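# Place the lid fully onto the upright box

## Task

Set the lid onto the box, not upside down and seated fully, without crushing the lid or the box, and leave the box standing upright on the table.

## Robot and tools

Robot: two arms, left_arm and right_arm, facing each other across a table. Scene frame: origin at the table centre, table top at z = +0.020 m, +z up. left_arm's base is on the +y side at (-0.022, +0.447, +0.039) m, quat_wxyz (+0.705, 0, 0, -0.709); right_arm's is at (-0.028, -0.453, +0.039) m, quat_wxyz (+0.711, 0, 0, +0.703). Arm names do not match image sides. A loose object may occasionally get a brief push from outside.

Gripper: fingers point along its +x axis and close along its y axis. end_effector_position is the midpoint between the fingers, 3 to 4 cm behind the tips; only the last 1.5 cm of each inner finger face is flat.

Frames: hand positions, orientations, velocities and targets of an arm are reported in that arm's own base frame. Fixed cameras and the table use the scene frame. Motion offsets are along the current Hand target's own axes.

The 14-number row (used by execute_actions and move): one flat list covering both arms, always all 14 even if one arm idles. Order: dx, dy, dz, rx, ry, rz, opening for left_arm, then the same seven for right_arm. Every value lies in [-1, 1]. The six pose values are offsets from that arm's Hand target as it stood when the action or move began, not absolute poses; 1.0 equals 0.6 m or 180 degrees; rx, ry, rz form a single rotation vector. Repeating an offset moves further. Sending all six pose numbers as 0 re-requests the current Hand target. Opening is absolute: +1 fully open (0.080 m), -1 fully closed; empty fingers meet near -0.78. Closing from fully open takes at least about 0.6 s. A 0 opening is a real command, so resend the present opening to leave a gripper alone.

execute_actions(actions, cameras): actions is a list of actions; each action is up to 15 rows, one per 1/30 s step, and a short table repeats its last row to fill 15 steps. All rows of one action count from that action's start pose. Images return only when actions is empty or cameras requests them. cameras: list of names, ["all"], [] for none; an unknown name invalidates the call.

move(target, speed, blend, opening_speed, grip_force, blocking, cameras): drives each gripper straight toward its offset from the Hand target. target is one 14-number row or a list of up to 15 rows, each offset from the same starting Hand targets. speed in m/s, 0.002 to 4.3, default 0.25 (rotation up to twice that in rad/s); one value or one per target. blend in m rounds corners in a list; 0 stops at each. opening_speed: rate on the -1..+1 scale per second, 0.2 or more. grip_force: newtons per finger pad, 8 to 34, one value or one per arm; it persists. blocking=false returns after about 0.5 s while motion continues. Moves cap at 10 s, do not avoid obstacles or the other arm, and faster moves lag, stray and hit harder. Keep paths away from an arm's own base. The result adds a move: line: done (within 8 mm and 2 degrees), off_target, moving, held (a check withheld steps or the clearance check stopped it), blocked (gripper stopped far from its drive, usually by an obstacle; it then holds there), fault. limits=paced means a pose was clipped.

wait(seconds 0 to 10): lets the scene run with commands held. stop(): brakes a running move. zoom_image(camera, region [x0, y0, x1, y1], max 504 by 504 pixels): enlarges part of a camera's newest image. finished_scene(scene): ends the current scene; the goal must hold without the robot. Call nothing after it in the same reply.

Cameras (672x504 each): cam_head_left, cam_head_right, cam_high, cam_low, cam_left_wrist, cam_right_wrist.

Results: end_effector_position (m), end_effector_quat_wxyz, velocities (m/s, rad/s); printed pose may be off by a few cm. Hand target is the last commanded pose after clipping; grippers often settle short of it, and the next command re-asks it; if still short, send the gap as an offset. grip_measured uses the opening scale and may read about 2 mm off; on a squeezed hard part it reads up to about 0.067 narrower. To hold something, command about 0.08 below the first-touch reading for full force, less for a lighter grip. grip_effort_n is motor effort, negative closing, not pad force. Joint torques and External joint torques (estimated push-back; outside push toward larger joint angle lowers it) indicate contact. Joint velocities "within noise" means the arm is still. Step readings list positions in action calls only. MOTOR HOT appears at 50 °C.

Controller: orientation commands are clipped to 32 degrees from the measured one per step; position is prioritised. Friction and weight leave the gripper low, short or tilted, especially when reaching far; check and correct after each move. Small moves may not happen or go sideways.

Avoid: dropping or releasing moving parts, slamming, hard pushes, letting anything fall or end up off the table, the two arms or grippers touching or one gripper closing on the other's fingers (clearance checks do not prevent gripper contact), pressure on wrist-camera cables (counts as arm contact), crushing the lid or box. Contact torque at the load limits (waist 17.8, shoulder 22, elbow 20.4, wrist pitch 3.26, wrist yaw 3.34, wrist roll 3.11 N m) triggers a 10 s torque fault. Large single-step jumps can cause an OVER-SPEED FAULT; holding loads, stretching or pushing into unreachable poses heats motors up to an OVER-TEMPERATURE FAULT at 95 °C. To end a push, command the target back past the gripper. Joint ranges (rad): waist -3.054 to 3.054, shoulder 0.000 to 3.142, elbow 0.000 to 2.356, wrist pitch -1.571 to 1.571, wrist yaw -1.571 to 1.571, wrist roll -3.142 to 3.142.

Each tool is called after "Emit:" by a JSON object that holds its "api" and its "payload".

## Session

Emit:
{"api": "execute_actions", "payload": {"actions": []}}

Scene clock: 0.00 s.
left_arm: end_effector_position=(+0.1725, +0.2771, +0.2333) grip_measured=+1.000 grip_effort_n=n/a end_effector_quat_wxyz=(+0.886, -0.290, +0.201, +0.302) | right_arm: end_effector_position=(+0.2056, +0.2443, +0.1278) grip_measured=+1.000 grip_effort_n=n/a end_effector_quat_wxyz=(+0.374, -0.411, +0.411, +0.722)
Joint positions: left_arm=[1.29 1.181 0.981 -0.519 0.633 -0.002 0.08] | right_arm=[0.683 1.881 1.542 -1.418 -0.409 -1.286 0.08]
Joint velocities: within noise
Joint torques (N m): no reading
External joint torques (N m): no reading
Heat: left arm: hottest wrist roll 28 °C (+0.0 °C/min); right arm: hottest wrist pitch 29 °C (+0.0 °C/min).
Hand target: left_arm +0.1715, +0.2783, +0.2410; +0.891, -0.278, +0.193, +0.304 | right_arm +0.2067, +0.2439, +0.1322; +0.378, -0.410, +0.406, +0.724
Tool commands: left_gripper/opening=+1.0 right_gripper/opening=+1.0

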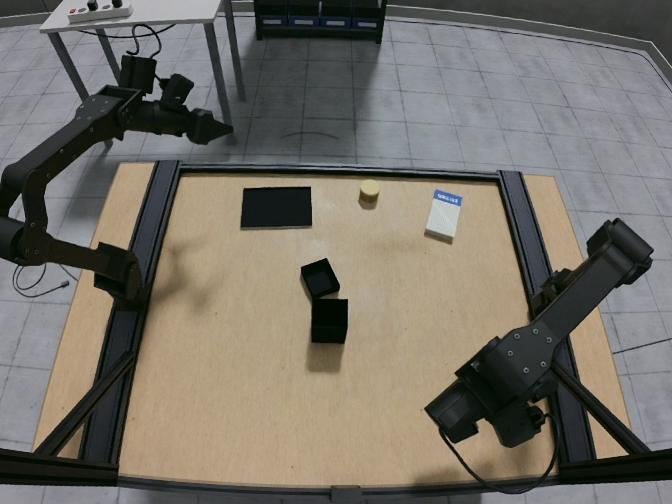

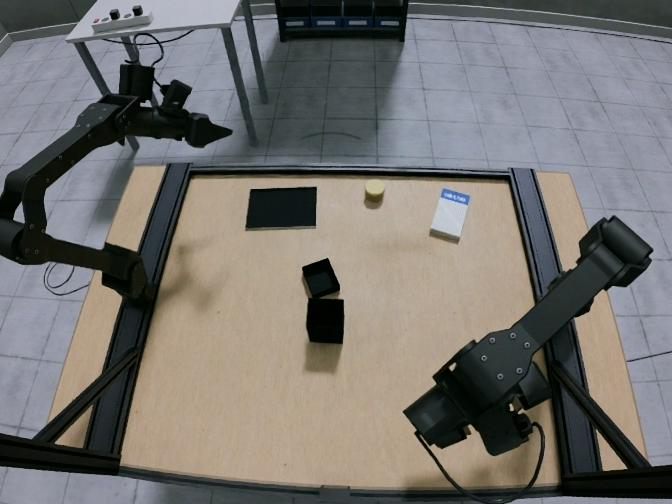

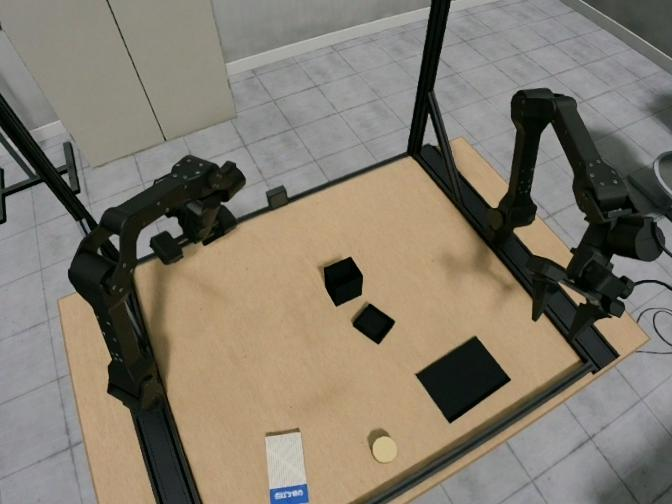

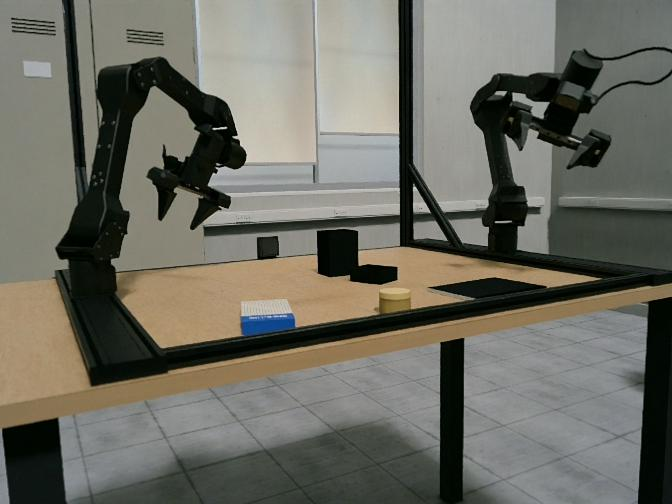

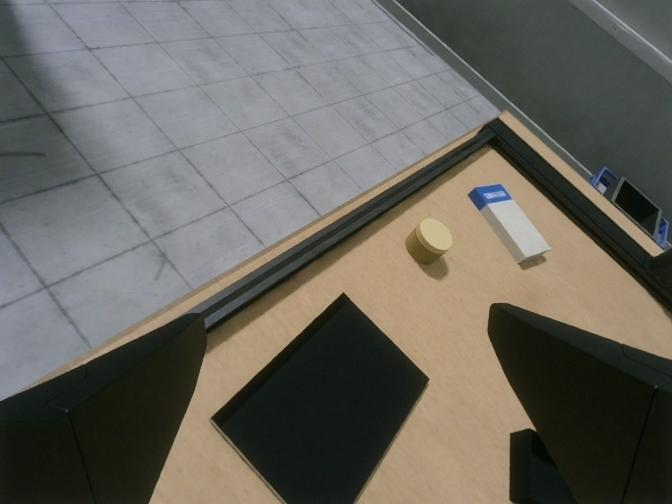

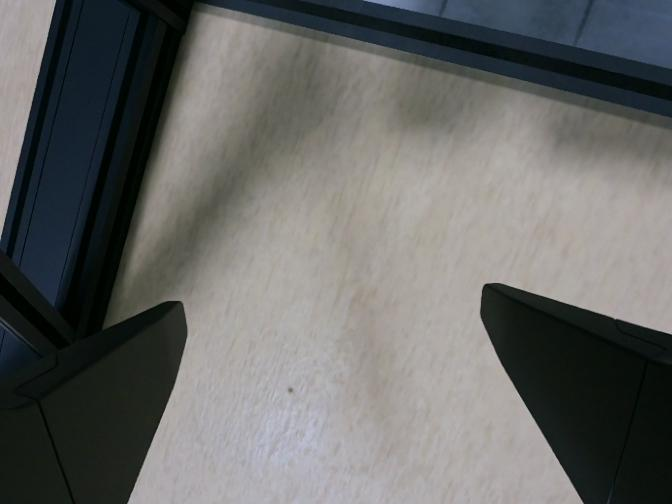

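Emit:
{"api": "zoom_image", "payload": {"camera": "cam_head_left", "region": [270, 230, 390, 370]}}

Emit:
{"api": "zoom_image", "payload": {"camera": "cam_low", "region": [280, 200, 440, 320]}}

Emit:
{"api": "zoom_image", "payload": {"camera": "cam_high", "region": [290, 230, 430, 370]}}

Scaled by 3.600 from the camera's 672x504 image, which has a finer 960x720 frame.

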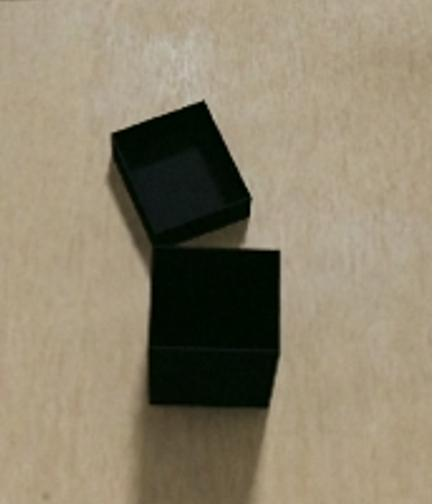

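Scaled by 3.150 from the camera's 672x504 image, which has a finer 960x720 frame.

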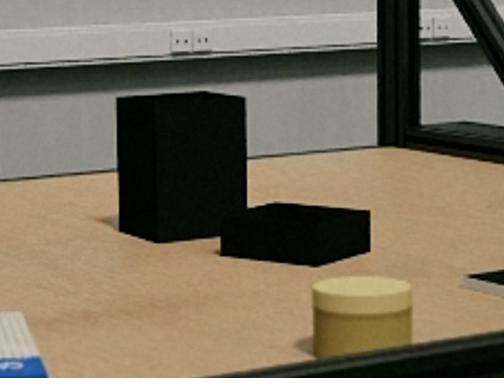

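Scaled by 3.600 from the camera's 672x504 image, which has a finer 960x720 frame.

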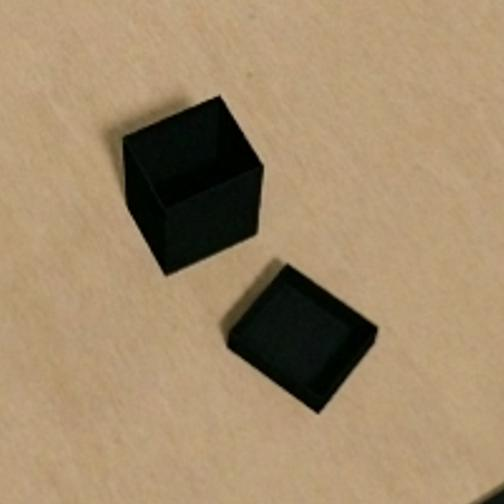

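Emit:
{"api": "move", "payload": {"target": [0.1045, -0.5245, -0.2113, 0.2845, 0.3413, -0.0127, 1, 0, 0, 0, 0, 0, 0, 1], "cameras": ["cam_left_wrist", "cam_head_left"]}}

Scene clock: 185.57 s.
left_arm: end_effector_position=(+0.3965, +0.0184, +0.2247) grip_measured=+1.000 grip_effort_n=1.2 end_effector_quat_wxyz=(+0.760, -0.005, +0.650, +0.002) | right_arm: end_effector_position=(+0.2056, +0.2443, +0.1278) grip_measured=+1.000 grip_effort_n=0.2 end_effector_quat_wxyz=(+0.374, -0.411, +0.411, +0.722)
Joint positions: left_arm=[0.051 2.002 2.156 -1.57 0.012 0.041 0.08] | right_arm=[0.683 1.881 1.542 -1.418 -0.409 -1.286 0.08]
Joint torques (N m): left_arm=[0.04 -7.04 6.98 0.31 -0.14 0.15] | right_arm=[-0.04 -7.86 4.78 0.01 -0.38 -0.05]
External joint torques (N m): left_arm=[0.08 1.52 1.57 -0.27 -0.15 0.15] | right_arm=[-0.06 -0.3 -0.49 0 -0.1 -0.04]
Heat: left arm: hottest elbow 30 °C (+1.0 °C/min); right arm: hottest shoulder 32 °C (+0.0 °C/min).
Hand target: left_arm +0.3997, +0.0198, +0.2302; +0.707, +0.000, +0.707, -0.001 | right_arm +0.2067, +0.2439, +0.1322; +0.378, -0.410, +0.406, +0.724
Off the commanded pose: left_arm 0.006 m, 9 deg | right_arm 0.005 m, 1 deg.
joint sent to its limit (left arm) — joint 4 (wrist pitch), lower limit. The joint targets are off in position and orientation.
move: off_target (left_arm)
Images, in order (width x height): cam_head_left 672x504, cam_left_wrist 672x504.

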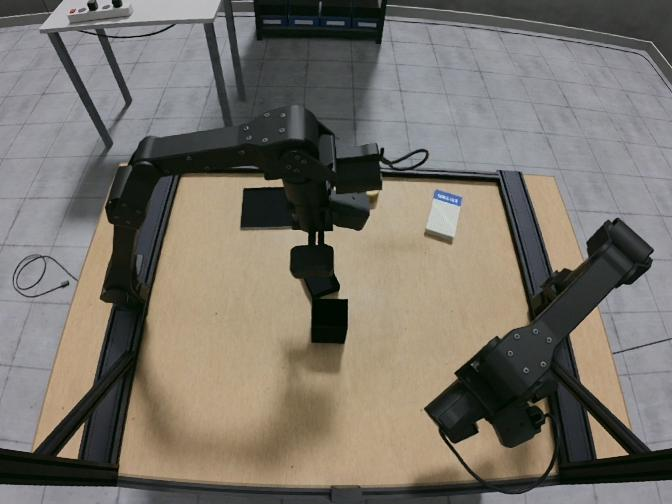

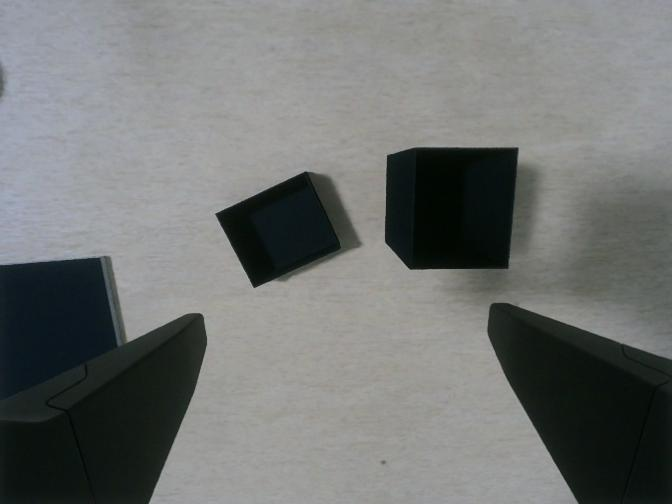

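Emit:
{"api": "move", "payload": {"target": [0.1667, 0.0927, -0.0153, -0.636, 0, 0, 1, 0, 0, 0, 0, 0, 0, 1], "cameras": ["cam_left_wrist"]}}

Scene clock: 385.07 s.
left_arm: end_effector_position=(+0.3898, +0.0737, +0.1323) grip_measured=+1.000 grip_effort_n=-0.7 end_effector_quat_wxyz=(-0.386, +0.592, -0.388, -0.592) | right_arm: end_effector_position=(+0.2056, +0.2443, +0.1278) grip_measured=+1.000 grip_effort_n=-0.2 end_effector_quat_wxyz=(+0.374, -0.411, +0.411, +0.722)
Joint positions: left_arm=[0.187 2.066 1.885 -1.392 0.001 -1.797 0.08] | right_arm=[0.683 1.881 1.542 -1.418 -0.409 -1.286 0.08]
Joint torques (N m): left_arm=[0.23 -7.49 3.84 0.62 0.13 -0.15] | right_arm=[0 -7.89 4.85 0.02 -0.37 -0.07]
External joint torques (N m): left_arm=[0.16 1.59 -1.69 0.35 0.19 -0.15] | right_arm=[-0.03 -0.31 -0.45 0 -0.08 -0.05]
Heat: left arm: hottest shoulder 33 °C (+1.0 °C/min); right arm: hottest shoulder 33 °C (+0.0 °C/min).
Hand target: left_arm +0.3905, +0.0753, +0.1301; -0.382, +0.594, -0.383, -0.594 | right_arm +0.2067, +0.2439, +0.1322; +0.378, -0.410, +0.406, +0.724
Off the commanded pose: left_arm 0.003 m, 1 deg | right_arm 0.005 m, 1 deg.
move: done
Images, in order (width x height): cam_left_wrist 672x504.

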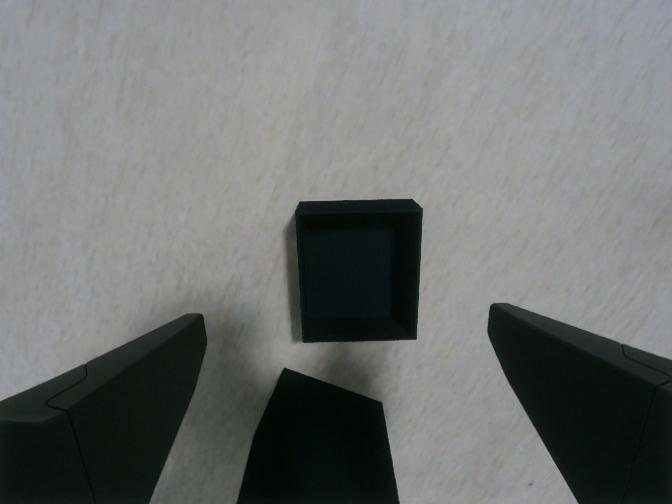

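Emit:
{"api": "move", "payload": {"target": [0.1133, -0.0117, -0.01, 0, 0, 0, 1, 0, 0, 0, 0, 0, 0, 1], "speed": 0.15, "cameras": ["cam_left_wrist"]}}

Scene clock: 405.07 s.
left_arm: end_effector_position=(+0.3988, +0.0710, +0.0632) grip_measured=+1.000 grip_effort_n=0.2 end_effector_quat_wxyz=(-0.385, +0.591, -0.389, -0.593) | right_arm: end_effector_position=(+0.2056, +0.2443, +0.1278) grip_measured=+1.000 grip_effort_n=0.7 end_effector_quat_wxyz=(+0.374, -0.411, +0.411, +0.722)
Joint positions: left_arm=[0.177 2.123 1.696 -1.149 0.001 -1.806 0.08] | right_arm=[0.683 1.881 1.542 -1.418 -0.409 -1.286 0.08]
Joint torques (N m): left_arm=[-0.18 -7.95 3.94 0.59 0.12 -0.15] | right_arm=[-0.08 -7.94 4.89 -0.01 -0.36 -0.06]
External joint torques (N m): left_arm=[-0.2 1.44 -1.54 0.31 0.18 -0.15] | right_arm=[-0.07 -0.31 -0.45 -0.04 -0.08 -0.05]
Heat: left arm: hottest shoulder 32 °C (+0.0 °C/min); right arm: hottest shoulder 33 °C (+0.0 °C/min).
Hand target: left_arm +0.3993, +0.0727, +0.0622; -0.382, +0.594, -0.383, -0.594 | right_arm +0.2067, +0.2439, +0.1322; +0.378, -0.410, +0.406, +0.724
Off the commanded pose: left_arm 0.002 m, 1 deg | right_arm 0.005 m, 1 deg.
move: done
Images, in order (width x height): cam_left_wrist 672x504.

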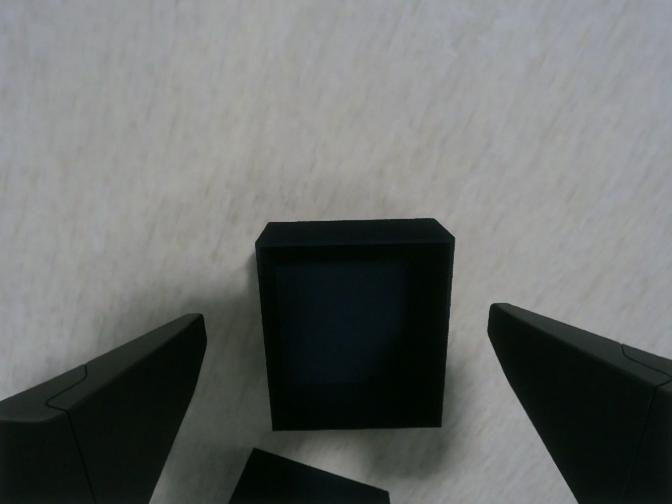

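Emit:
{"api": "move", "payload": {"target": [0.0417, -0.0042, 0, 0, 0, 0, 1, 0, 0, 0, 0, 0, 0, 1], "speed": 0.1, "cameras": ["cam_left_wrist", "cam_low"]}}

Emit:
{"api": "zoom_image", "payload": {"camera": "cam_low", "region": [280, 180, 460, 310]}}

Scene clock: 440.10 s.
left_arm: end_effector_position=(+0.4014, +0.0715, +0.0394) grip_measured=+1.000 grip_effort_n=0.7 end_effector_quat_wxyz=(-0.386, +0.591, -0.388, -0.592) | right_arm: end_effector_position=(+0.2056, +0.2443, +0.1278) grip_measured=+1.000 grip_effort_n=0.2 end_effector_quat_wxyz=(+0.374, -0.411, +0.411, +0.722)
Joint positions: left_arm=[0.177 2.152 1.645 -1.067 0.001 -1.806 0.08] | right_arm=[0.683 1.881 1.542 -1.418 -0.409 -1.286 0.08]
Joint torques (N m): left_arm=[-0.07 -7.83 3.7 0.61 0.13 -0.11] | right_arm=[-0.08 -7.91 4.79 0.01 -0.34 -0.05]
External joint torques (N m): left_arm=[-0.09 1.7 -1.72 0.31 0.18 -0.11] | right_arm=[-0.08 -0.2 -0.61 -0.02 -0.05 -0.04]
Heat: left arm: hottest shoulder 34 °C (+1.0 °C/min); right arm: hottest shoulder 33 °C (+0.0 °C/min).
Hand target: left_arm +0.4016, +0.0737, +0.0371; -0.382, +0.594, -0.383, -0.594 | right_arm +0.2067, +0.2439, +0.1322; +0.378, -0.410, +0.406, +0.724
Off the commanded pose: left_arm 0.003 m, 1 deg | right_arm 0.005 m, 1 deg.
move: done
Images, in order (width x height): cam_low 672x504, cam_left_wrist 672x504.

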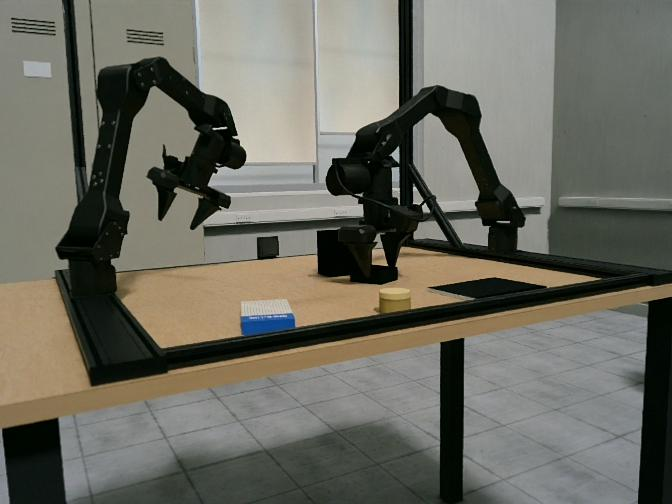

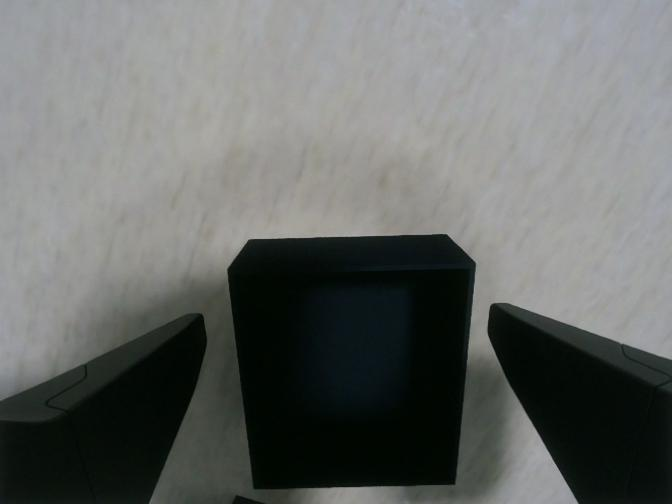

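Scaled by 2.800 from the camera's 672x504 image, which has a finer 960x720 frame.

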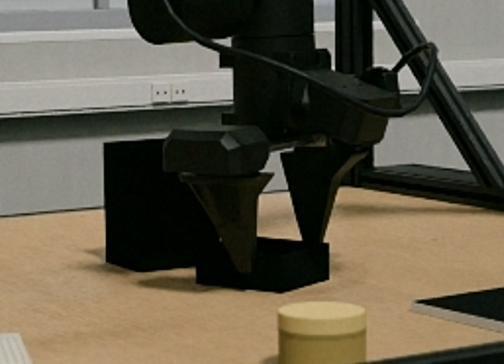

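Emit:
{"api": "move", "payload": {"target": [[0.0125, -0.001, 0, 0, 0, 0, 1, 0, 0, 0, 0, 0, 0, 1], [0.0125, -0.001, 0, 0, 0, 0, 0.4, 0, 0, 0, 0, 0, 0, 1]], "speed": 0.08, "grip_force": 10, "opening_speed": 0.6, "cameras": ["cam_left_wrist", "cam_low"]}}

Emit:
{"api": "zoom_image", "payload": {"camera": "cam_low", "region": [280, 180, 460, 310]}}

Scene clock: 464.23 s.
left_arm: end_effector_position=(+0.4024, +0.0716, +0.0319) grip_measured=+0.533 grip_effort_n=-34.2 end_effector_quat_wxyz=(-0.387, +0.592, -0.388, -0.592) | right_arm: end_effector_position=(+0.2056, +0.2443, +0.1278) grip_measured=+1.000 grip_effort_n=0.2 end_effector_quat_wxyz=(+0.374, -0.411, +0.411, +0.722)
Joint positions: left_arm=[0.177 2.163 1.631 -1.04 0.001 -1.806 0.059] | right_arm=[0.683 1.881 1.542 -1.418 -0.409 -1.286 0.08]
Joint torques (N m): left_arm=[-0.03 -7.77 3.68 0.59 0.12 -0.09] | right_arm=[0.04 -7.94 4.82 0.02 -0.38 -0.08]
External joint torques (N m): left_arm=[-0.05 1.73 -1.64 0.32 0.18 -0.09] | right_arm=[0.05 -0.29 -0.55 -0.01 -0.1 -0.07]
Heat: left arm: hottest shoulder 37 °C (+5.1 °C/min); right arm: hottest shoulder 33 °C (+0.0 °C/min).
Hand target: left_arm +0.4021, +0.0739, +0.0296; -0.382, +0.594, -0.383, -0.594 | right_arm +0.2067, +0.2439, +0.1322; +0.378, -0.410, +0.406, +0.724
Off the commanded pose: left_arm 0.003 m, 1 deg | right_arm 0.005 m, 1 deg.
grip_force (N): 10, 10
move: done
Images, in order (width x height): cam_low 672x504, cam_left_wrist 672x504.

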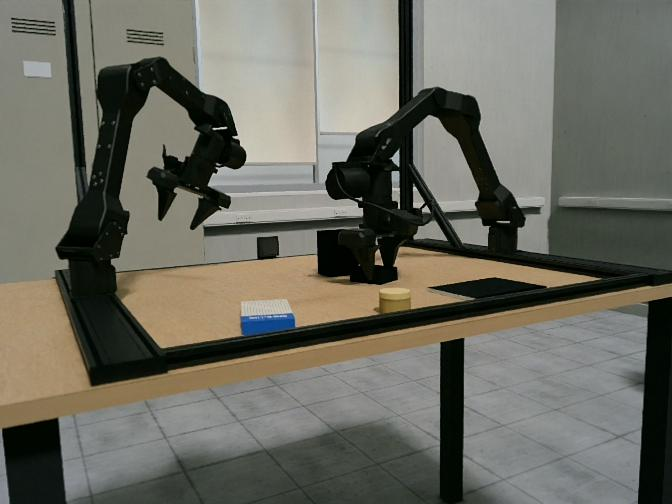

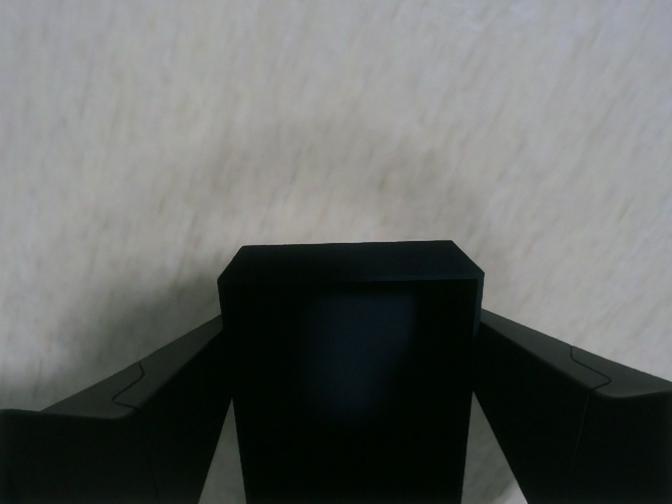

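Scaled by 2.800 from the camera's 672x504 image, which has a finer 960x720 frame.

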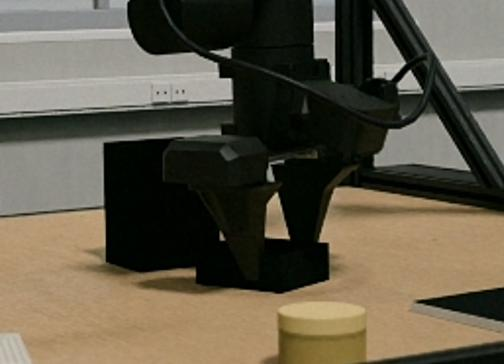

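Emit:
{"api": "move", "payload": {"target": [[-0.2, 0, 0, 0, 0, 0, 0.4, 0, 0, 0, 0, 0, 0, 1], [-0.2173, 0.0982, 0.0743, 0.636, 0, 0, 0.4, 0, 0, 0, 0, 0, 0, 1], [-0.1173, 0.1133, 0.0813, 0.4823, -0.311, -0.4823, 0.4, 0, 0, 0, 0, 0, 0, 1]], "speed": 0.3, "blend": [0.02, 0.02, 0], "cameras": ["cam_left_wrist", "cam_low", "cam_head_left"]}}

Scene clock: 602.67 s.
left_arm: end_effector_position=(+0.3203, +0.0889, +0.0963) grip_measured=+0.533 grip_effort_n=-33.7 end_effector_quat_wxyz=(+0.999, -0.006, +0.035, +0.000) | right_arm: end_effector_position=(+0.2056, +0.2443, +0.1278) grip_measured=+1.000 grip_effort_n=-0.2 end_effector_quat_wxyz=(+0.374, -0.411, +0.411, +0.722)
Joint positions: left_arm=[0.482 1.801 0.166 1.555 0.481 0.025 0.059] | right_arm=[0.683 1.881 1.542 -1.418 -0.409 -1.286 0.08]
Joint torques (N m): left_arm=[0.23 -3.27 1.88 2.61 0.23 -0.09] | right_arm=[-0.08 -7.9 4.82 0.03 -0.37 -0.06]
External joint torques (N m): left_arm=[0.24 0.98 -0.67 1.05 0.2 -0.09] | right_arm=[-0.06 -0.25 -0.47 0.05 -0.09 -0.05]
Heat: left arm: hottest shoulder 38 °C (+1.0 °C/min); right arm: hottest shoulder 34 °C (+0.0 °C/min).
Hand target: left_arm +0.3201, +0.0903, +0.1000; +1.000, -0.001, +0.000, +0.001 | right_arm +0.2067, +0.2439, +0.1322; +0.378, -0.410, +0.406, +0.724
Off the commanded pose: left_arm 0.004 m, 4 deg | right_arm 0.005 m, 1 deg.
joint sent to its limit (left arm) — joint 4 (wrist pitch), upper limit. The joint targets are off in position and orientation.
grip_force (N): 10, 10
move: off_target (left_arm)
Images, in order (width x height): cam_head_left 672x504, cam_low 672x504, cam_left_wrist 672x504.

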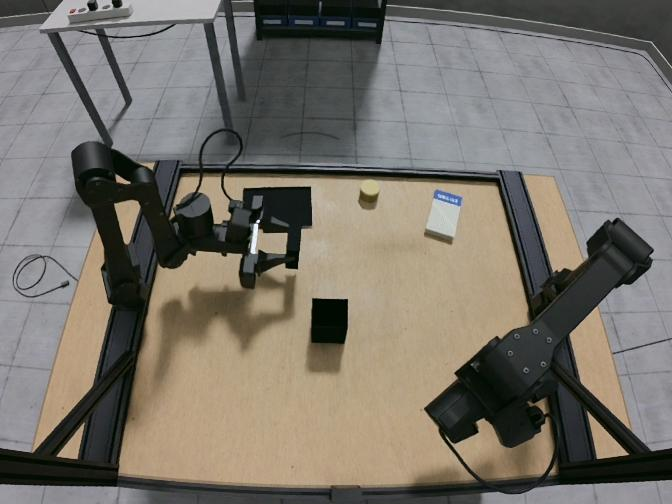

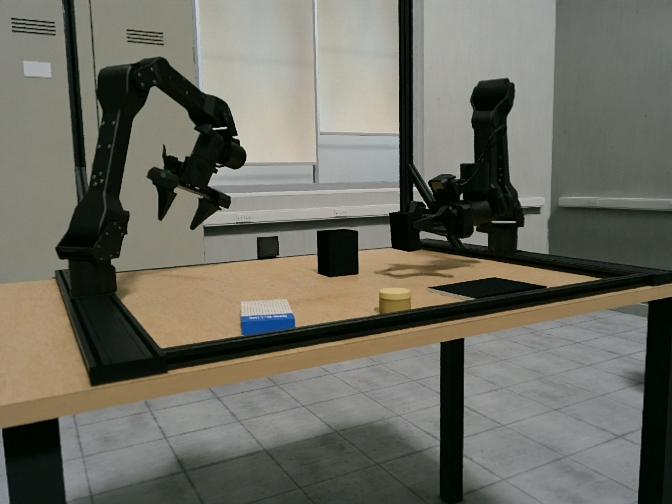

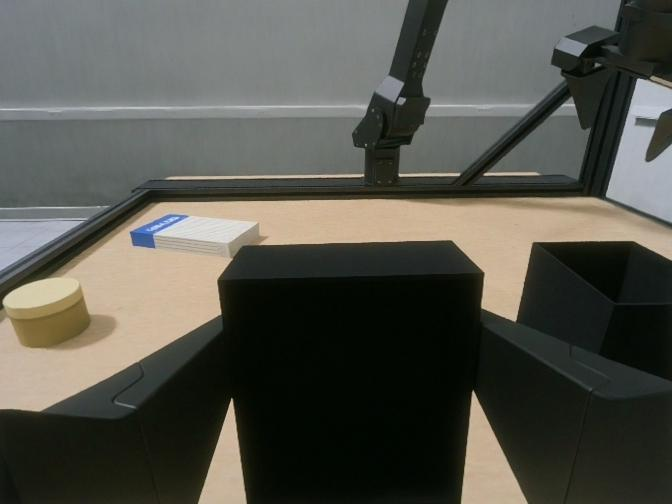

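Emit:
{"api": "move", "payload": {"target": [0.0167, 0, -0.0767, 0, 0, 0, 0.4, 0, 0, 0, 0, 0, 0, 1], "speed": 0.15, "cameras": ["cam_low"]}}

Emit:
{"api": "zoom_image", "payload": {"camera": "cam_low", "region": [350, 160, 530, 290]}}

Scene clock: 621.10 s.
left_arm: end_effector_position=(+0.3261, +0.0884, +0.0480) grip_measured=+0.533 grip_effort_n=-34.2 end_effector_quat_wxyz=(+0.995, -0.012, +0.099, -0.010) | right_arm: end_effector_position=(+0.2056, +0.2443, +0.1278) grip_measured=+1.000 grip_effort_n=0.7 end_effector_quat_wxyz=(+0.374, -0.411, +0.411, +0.722)
Joint positions: left_arm=[0.474 1.99 0.208 1.558 0.486 0.079 0.059] | right_arm=[0.683 1.881 1.542 -1.418 -0.409 -1.286 0.08]
Joint torques (N m): left_arm=[-0.13 -3.77 2.58 2.39 0.27 0.18] | right_arm=[0.01 -7.91 4.81 0.02 -0.38 -0.06]
External joint torques (N m): left_arm=[-0.14 1.12 0.72 0.79 0.21 0.17] | right_arm=[0.07 -0.33 -0.49 0 -0.11 -0.05]
Heat: left arm: hottest shoulder 35 °C (-3.0 °C/min); right arm: hottest shoulder 34 °C (+0.0 °C/min).
Hand target: left_arm +0.3301, +0.0903, +0.0540; +1.000, -0.001, +0.000, +0.001 | right_arm +0.2067, +0.2439, +0.1322; +0.378, -0.410, +0.406, +0.724
Off the commanded pose: left_arm 0.007 m, 11 deg | right_arm 0.005 m, 1 deg.
joint sent to its limit (left arm) — joint 4 (wrist pitch), upper limit. The joint targets are off in position and orientation.
grip_force (N): 10, 10
move: off_target (left_arm)
Images, in order (width x height): cam_low 672x504.

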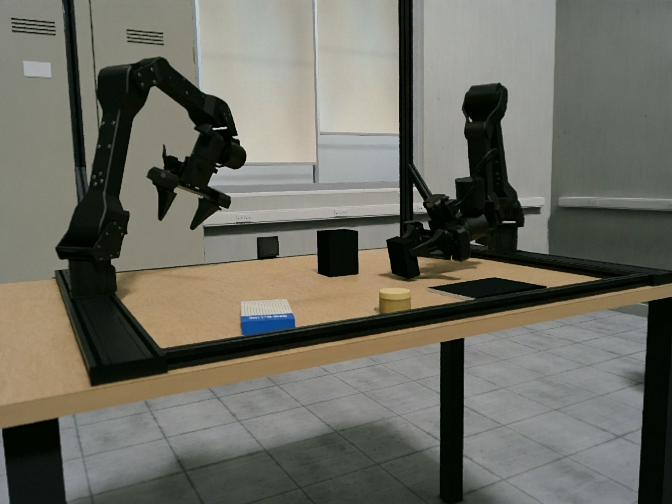

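Scaled by 2.800 from the camera's 672x504 image, which has a finer 960x720 frame.

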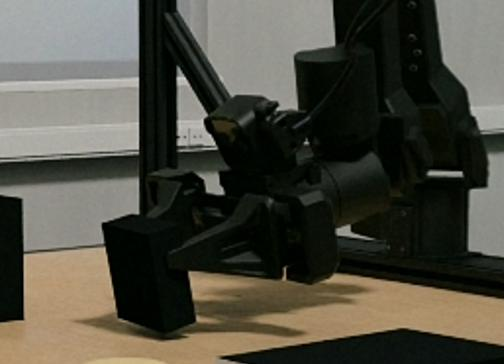

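Emit:
{"api": "move", "payload": {"target": [0.1, 0, 0.01, 0, 0, 0, 0.4, 0, 0, 0, 0, 0, 0, 1], "speed": 0.15, "cameras": ["cam_low"]}}

Emit:
{"api": "zoom_image", "payload": {"camera": "cam_low", "region": [350, 160, 530, 290]}}

Scene clock: 649.00 s.
left_arm: end_effector_position=(+0.3861, +0.0875, +0.0537) grip_measured=+0.533 grip_effort_n=-34.2 end_effector_quat_wxyz=(+0.998, -0.007, +0.060, -0.007) | right_arm: end_effector_position=(+0.2056, +0.2443, +0.1278) grip_measured=+1.000 grip_effort_n=0.2 end_effector_quat_wxyz=(+0.374, -0.411, +0.411, +0.722)
Joint positions: left_arm=[0.362 2.106 0.42 1.558 0.374 0.033 0.059] | right_arm=[0.683 1.881 1.542 -1.418 -0.409 -1.286 0.08]
Joint torques (N m): left_arm=[-0.14 -4.9 3.21 2.42 -0.11 -0.09] | right_arm=[-0.06 -7.9 4.81 0.02 -0.38 -0.08]
External joint torques (N m): left_arm=[-0.15 1.32 0.81 0.78 -0.14 -0.1] | right_arm=[-0.07 -0.27 -0.47 0.03 -0.09 -0.06]
Heat: left arm: hottest shoulder 33 °C (-5.0 °C/min); right arm: hottest shoulder 34 °C (+0.0 °C/min).
Hand target: left_arm +0.3901, +0.0903, +0.0600; +1.000, -0.001, +0.000, +0.001 | right_arm +0.2067, +0.2439, +0.1322; +0.378, -0.410, +0.406, +0.724
Off the commanded pose: left_arm 0.008 m, 7 deg | right_arm 0.005 m, 1 deg.
joint sent to its limit (left arm) — joint 4 (wrist pitch), upper limit. The joint targets are off in position and orientation.
grip_force (N): 10, 10
move: off_target (left_arm)
Images, in order (width x height): cam_low 672x504.

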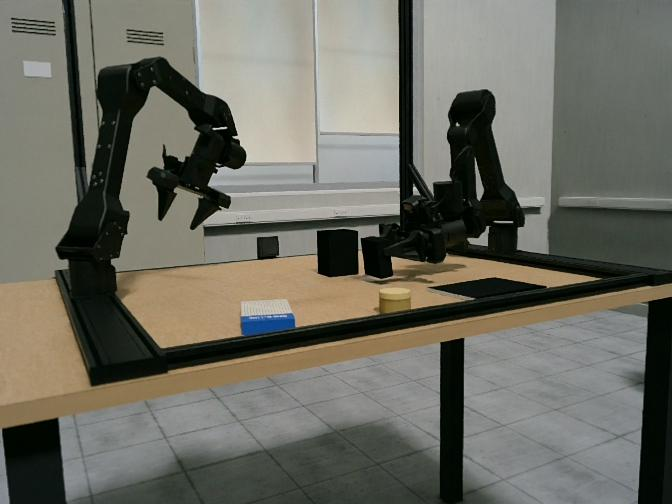

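Scaled by 2.800 from the camera's 672x504 image, which has a finer 960x720 frame.

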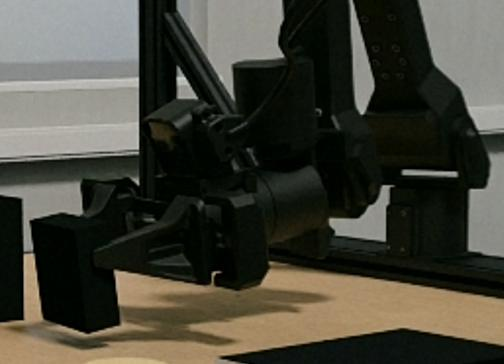

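Emit:
{"api": "move", "payload": {"target": [0.005, 0, -0.0125, 0, 0, 0, 0.4, 0, 0, 0, 0, 0, 0, 1], "speed": 0.05, "cameras": ["cam_low"]}}

Emit:
{"api": "zoom_image", "payload": {"camera": "cam_low", "region": [340, 200, 440, 290]}}

Scene clock: 658.27 s.
left_arm: end_effector_position=(+0.3893, +0.0879, +0.0467) grip_measured=+0.533 grip_effort_n=-34.2 end_effector_quat_wxyz=(+0.998, -0.009, +0.066, -0.007) | right_arm: end_effector_position=(+0.2056, +0.2443, +0.1278) grip_measured=+1.000 grip_effort_n=0.2 end_effector_quat_wxyz=(+0.374, -0.411, +0.411, +0.722)
Joint positions: left_arm=[0.359 2.135 0.436 1.558 0.371 0.033 0.059] | right_arm=[0.683 1.881 1.542 -1.418 -0.409 -1.286 0.08]
Joint torques (N m): left_arm=[-0.22 -5 3.14 2.43 -0.11 0.06] | right_arm=[-0.02 -7.91 4.84 0.03 -0.38 -0.08]
External joint torques (N m): left_arm=[-0.25 1.33 0.82 0.79 -0.14 0.06] | right_arm=[-0.03 -0.2 -0.56 0 -0.09 -0.06]
Heat: left arm: hottest shoulder 32 °C (-6.1 °C/min); right arm: hottest shoulder 34 °C (+0.0 °C/min).
Hand target: left_arm +0.3931, +0.0903, +0.0525; +1.000, -0.001, +0.000, +0.001 | right_arm +0.2067, +0.2439, +0.1322; +0.378, -0.410, +0.406, +0.724
Off the commanded pose: left_arm 0.007 m, 8 deg | right_arm 0.005 m, 1 deg.
joint sent to its limit (left arm) — joint 4 (wrist pitch), upper limit. The joint targets are off in position and orientation.
grip_force (N): 10, 10
move: off_target (left_arm)
Images, in order (width x height): cam_low 672x504.

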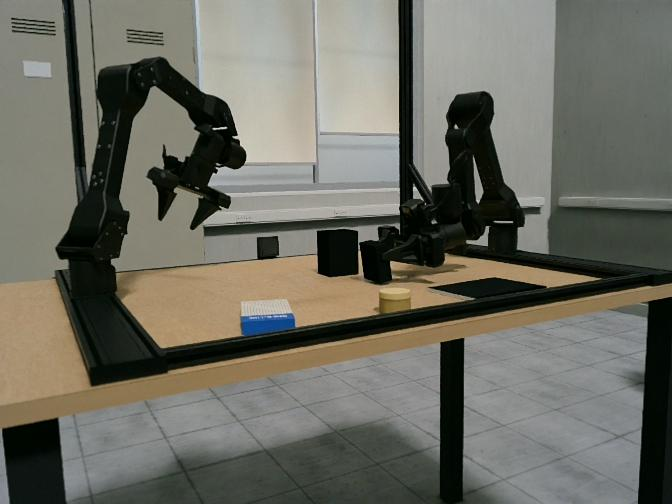

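Scaled by 5.040 from the camera's 672x504 image, which has a finer 960x720 frame.

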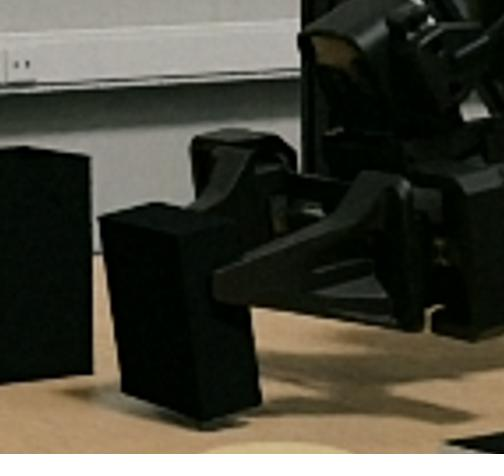

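Emit:
{"api": "move", "payload": {"target": [0.002, 0, -0.0058, 0, 0, 0, 0.4, 0, 0, 0, 0, 0, 0, 1], "speed": 0.03, "cameras": ["cam_low"]}}

Emit:
{"api": "zoom_image", "payload": {"camera": "cam_low", "region": [340, 200, 440, 290]}}

Scene clock: 669.13 s.
left_arm: end_effector_position=(+0.3903, +0.0876, +0.0430) grip_measured=+0.533 grip_effort_n=-34.7 end_effector_quat_wxyz=(+0.998, -0.010, +0.069, -0.008) | right_arm: end_effector_position=(+0.2056, +0.2443, +0.1278) grip_measured=+1.000 grip_effort_n=0.2 end_effector_quat_wxyz=(+0.374, -0.411, +0.411, +0.722)
Joint positions: left_arm=[0.358 2.149 0.443 1.558 0.371 0.033 0.059] | right_arm=[0.683 1.881 1.542 -1.418 -0.409 -1.286 0.08]
Joint torques (N m): left_arm=[-0.24 -5.05 3.08 2.43 -0.12 0.14] | right_arm=[-0.07 -7.84 4.85 0.01 -0.35 -0.06]
External joint torques (N m): left_arm=[-0.22 1.3 0.83 0.8 -0.15 0.13] | right_arm=[-0.06 -0.22 -0.45 0.01 -0.07 -0.05]
Heat: left arm: hottest shoulder 32 °C (-4.1 °C/min); right arm: hottest shoulder 34 °C (+0.0 °C/min).
Hand target: left_arm +0.3943, +0.0903, +0.0490; +1.000, -0.001, +0.000, +0.001 | right_arm +0.2067, +0.2439, +0.1322; +0.378, -0.410, +0.406, +0.724
Off the commanded pose: left_arm 0.008 m, 8 deg | right_arm 0.005 m, 1 deg.
joint sent to its limit (left arm) — joint 4 (wrist pitch), upper limit. The joint targets are off in position and orientation.
grip_force (N): 10, 10
move: off_target (left_arm)
Images, in order (width x height): cam_low 672x504.

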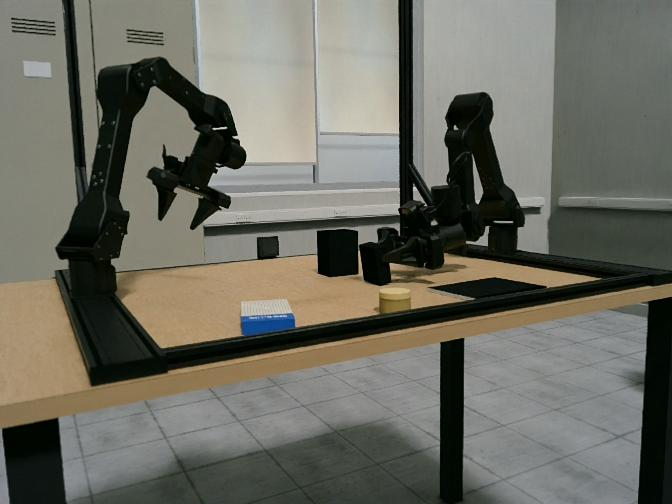

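Scaled by 5.040 from the camera's 672x504 image, which has a finer 960x720 frame.

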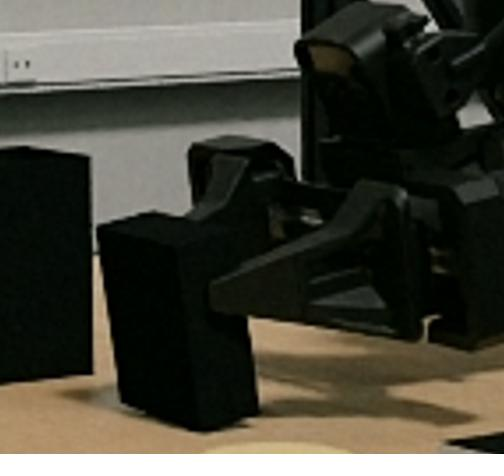

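Emit:
{"api": "move", "payload": {"target": [[0, 0, -0.003, 0, 0, 0, 0.8, 0, 0, 0, 0, 0, 0, 1]], "speed": 0.03, "opening_speed": 0.3, "cameras": ["cam_low", "cam_left_wrist"]}}

Emit:
{"api": "zoom_image", "payload": {"camera": "cam_low", "region": [340, 200, 440, 290]}}

Scene clock: 683.63 s.
left_arm: end_effector_position=(+0.3904, +0.0877, +0.0416) grip_measured=+0.797 grip_effort_n=15.6 end_effector_quat_wxyz=(+0.997, -0.010, +0.071, -0.008) | right_arm: end_effector_position=(+0.2056, +0.2443, +0.1278) grip_measured=+1.000 grip_effort_n=-0.2 end_effector_quat_wxyz=(+0.374, -0.411, +0.411, +0.722)
Joint positions: left_arm=[0.358 2.154 0.444 1.558 0.371 0.033 0.071] | right_arm=[0.683 1.881 1.542 -1.418 -0.409 -1.286 0.08]
Joint torques (N m): left_arm=[-0.21 -5.02 3.02 2.43 -0.09 0.18] | right_arm=[-0.12 -7.95 4.84 0 -0.38 -0.06]
External joint torques (N m): left_arm=[-0.24 1.34 0.78 0.8 -0.12 0.18] | right_arm=[-0.07 -0.23 -0.53 0 -0.1 -0.05]
Heat: left arm: hottest shoulder 32 °C (-2.0 °C/min); right arm: hottest shoulder 34 °C (+0.0 °C/min).
Hand target: left_arm +0.3943, +0.0903, +0.0472; +1.000, -0.001, +0.000, +0.001 | right_arm +0.2067, +0.2439, +0.1322; +0.378, -0.410, +0.406, +0.724
Off the commanded pose: left_arm 0.007 m, 8 deg | right_arm 0.005 m, 1 deg.
joint sent to its limit (left arm) — joint 4 (wrist pitch), upper limit. The joint targets are off in position and orientation.
grip_force (N): 10, 10
move: off_target (left_arm)
Images, in order (width x height): cam_low 672x504, cam_left_wrist 672x504.

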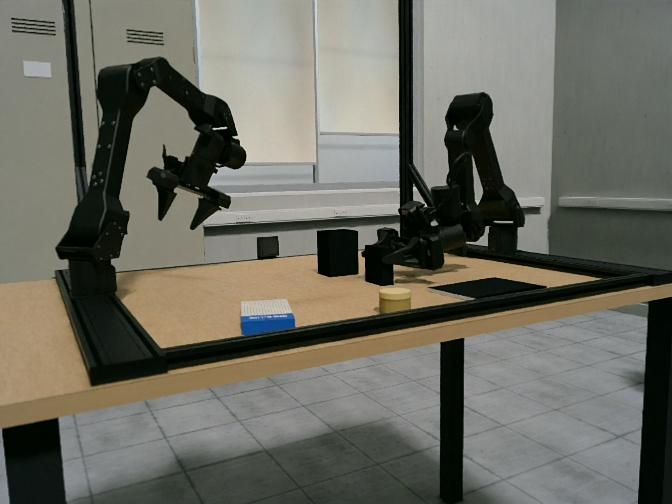

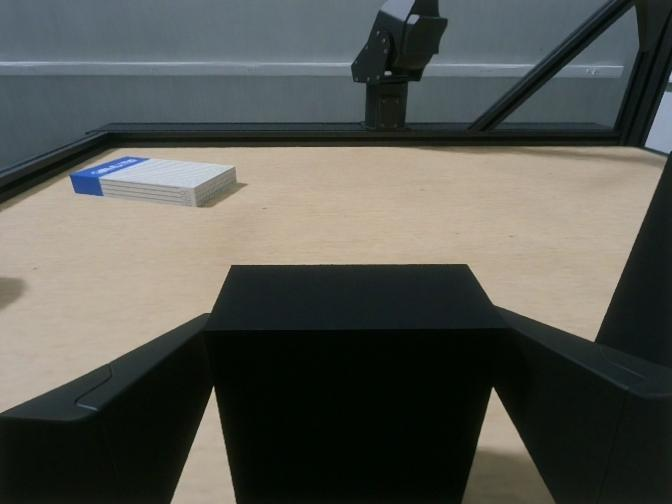

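Scaled by 5.040 from the camera's 672x504 image, which has a finer 960x720 frame.

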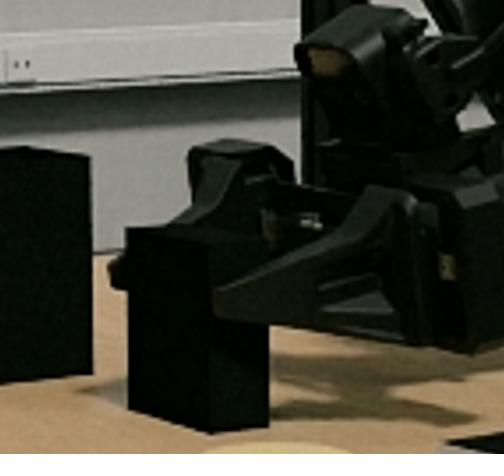

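Emit:
{"api": "move", "payload": {"target": [[0, 0, 0, 0, 0, 0, 1, 0, 0, 0, 0, 0, 0, 1], [-0.15, 0, 0.005, 0, 0, 0, 1, 0, 0, 0, 0, 0, 0, 1], [-0.157, 0, 0.255, 0, 0.25, 0, 1, 0, 0, 0, 0, 0, 0, 1], [0.0472, 0, 0.1547, 0, 0.433, 0, 1, 0, 0, 0, 0, 0, 0, 1]], "speed": [0.05, 0.1, 0.25, 0.2], "blend": [0, 0.01, 0.03, 0], "opening_speed": 0.6, "cameras": ["cam_low", "cam_left_wrist"]}}

Scene clock: 715.23 s.
left_arm: end_effector_position=(+0.4180, +0.0871, +0.1339) grip_measured=+0.997 grip_effort_n=15.6 end_effector_quat_wxyz=(+0.770, +0.002, +0.638, -0.006) | right_arm: end_effector_position=(+0.2056, +0.2443, +0.1278) grip_measured=+1.000 grip_effort_n=0.2 end_effector_quat_wxyz=(+0.374, -0.411, +0.411, +0.722)
Joint positions: left_arm=[0.223 2.023 1.812 -1.178 0.049 0.229 0.08] | right_arm=[0.683 1.881 1.542 -1.418 -0.409 -1.286 0.08]
Joint torques (N m): left_arm=[-0.08 -7.52 7.51 0.45 -0.13 -0.11] | right_arm=[-0.03 -7.92 4.76 0.04 -0.38 -0.05]
External joint torques (N m): left_arm=[-0.03 1.55 1.67 -0.18 -0.17 -0.11] | right_arm=[-0.02 -0.25 -0.56 0.04 -0.1 -0.04]
Heat: left arm: hottest wrist pitch 32 °C (+1.0 °C/min); right arm: hottest shoulder 34 °C (+0.0 °C/min).
Hand target: left_arm +0.4227, +0.0905, +0.1400; +0.777, -0.001, +0.629, +0.000 | right_arm +0.2067, +0.2439, +0.1322; +0.378, -0.410, +0.406, +0.724
Off the commanded pose: left_arm 0.008 m, 1 deg | right_arm 0.005 m, 1 deg.
grip_force (N): 10, 10
move: done
Images, in order (width x height): cam_low 672x504, cam_left_wrist 672x504.

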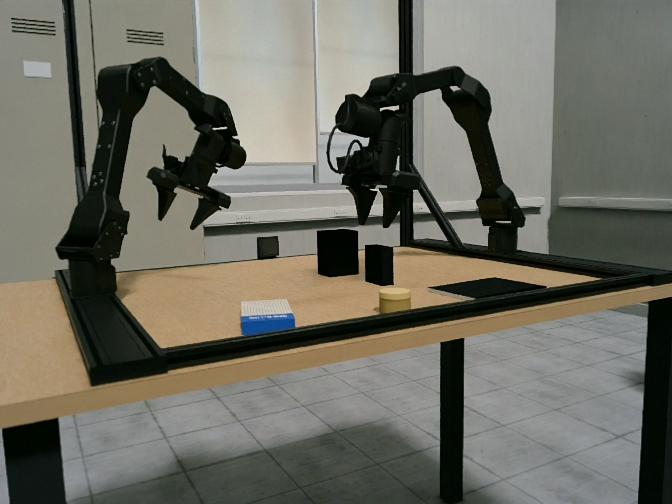

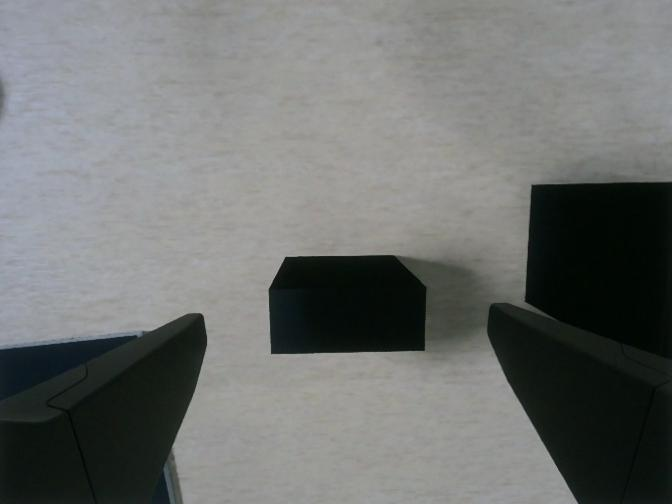

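Emit:
{"api": "move", "payload": {"target": [0.0662, 0, -0.0175, 0, 0.0667, 0, 1, 0, 0, 0, 0, 0, 0, 1], "speed": 0.12, "cameras": ["cam_low", "cam_left_wrist"]}}

Emit:
{"api": "zoom_image", "payload": {"camera": "cam_low", "region": [330, 180, 450, 300]}}

Scene clock: 735.27 s.
left_arm: end_effector_position=(+0.4160, +0.0863, +0.0947) grip_measured=+0.997 grip_effort_n=15.6 end_effector_quat_wxyz=(+0.701, -0.002, +0.713, -0.010) | right_arm: end_effector_position=(+0.2056, +0.2443, +0.1278) grip_measured=+1.000 grip_effort_n=0.7 end_effector_quat_wxyz=(+0.374, -0.411, +0.411, +0.722)
Joint positions: left_arm=[0.209 2.209 1.958 -1.341 0.012 0.22 0.08] | right_arm=[0.683 1.881 1.542 -1.418 -0.409 -1.286 0.08]
Joint torques (N m): left_arm=[-0.22 -8.27 7.06 0.14 -0.14 -0.12] | right_arm=[0.08 -7.95 4.86 0.02 -0.39 -0.06]
External joint torques (N m): left_arm=[-0.24 1.77 1.47 -0.17 -0.15 -0.12] | right_arm=[0.17 -0.28 -0.48 0.01 -0.12 -0.04]
Heat: left arm: hottest shoulder 35 °C (+3.0 °C/min); right arm: hottest shoulder 34 °C (+0.0 °C/min).
Hand target: left_arm +0.4207, +0.0904, +0.0990; +0.707, -0.001, +0.707, +0.000 | right_arm +0.2067, +0.2439, +0.1322; +0.378, -0.410, +0.406, +0.724
Off the commanded pose: left_arm 0.007 m, 2 deg | right_arm 0.005 m, 1 deg.
grip_force (N): 10, 10
move: done
Images, in order (width x height): cam_low 672x504, cam_left_wrist 672x504.

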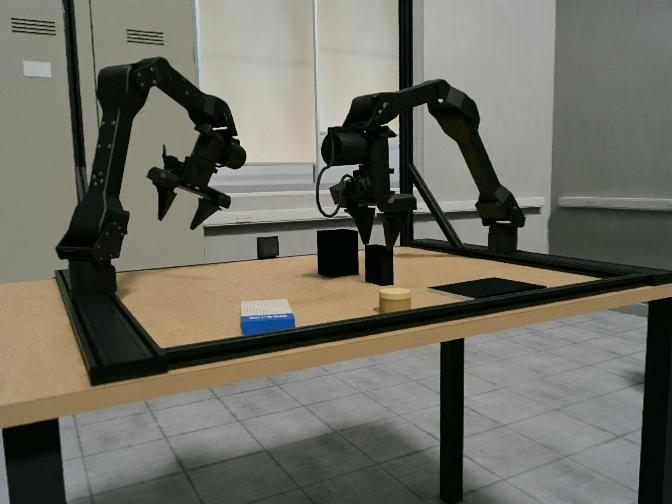

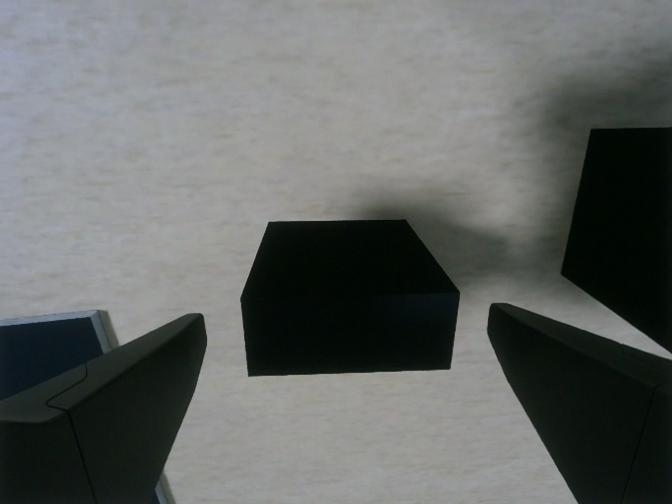

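Scaled by 4.200 from the camera's 672x504 image, which has a finer 960x720 frame.

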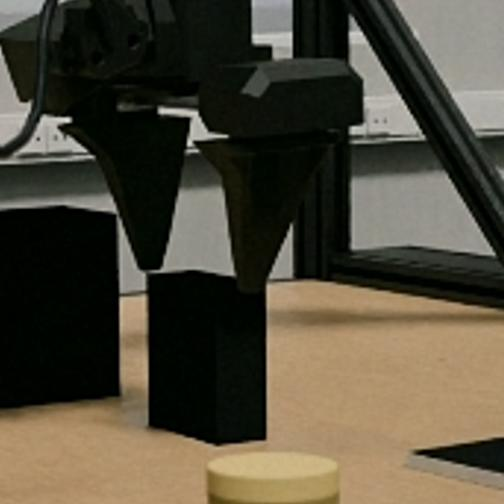

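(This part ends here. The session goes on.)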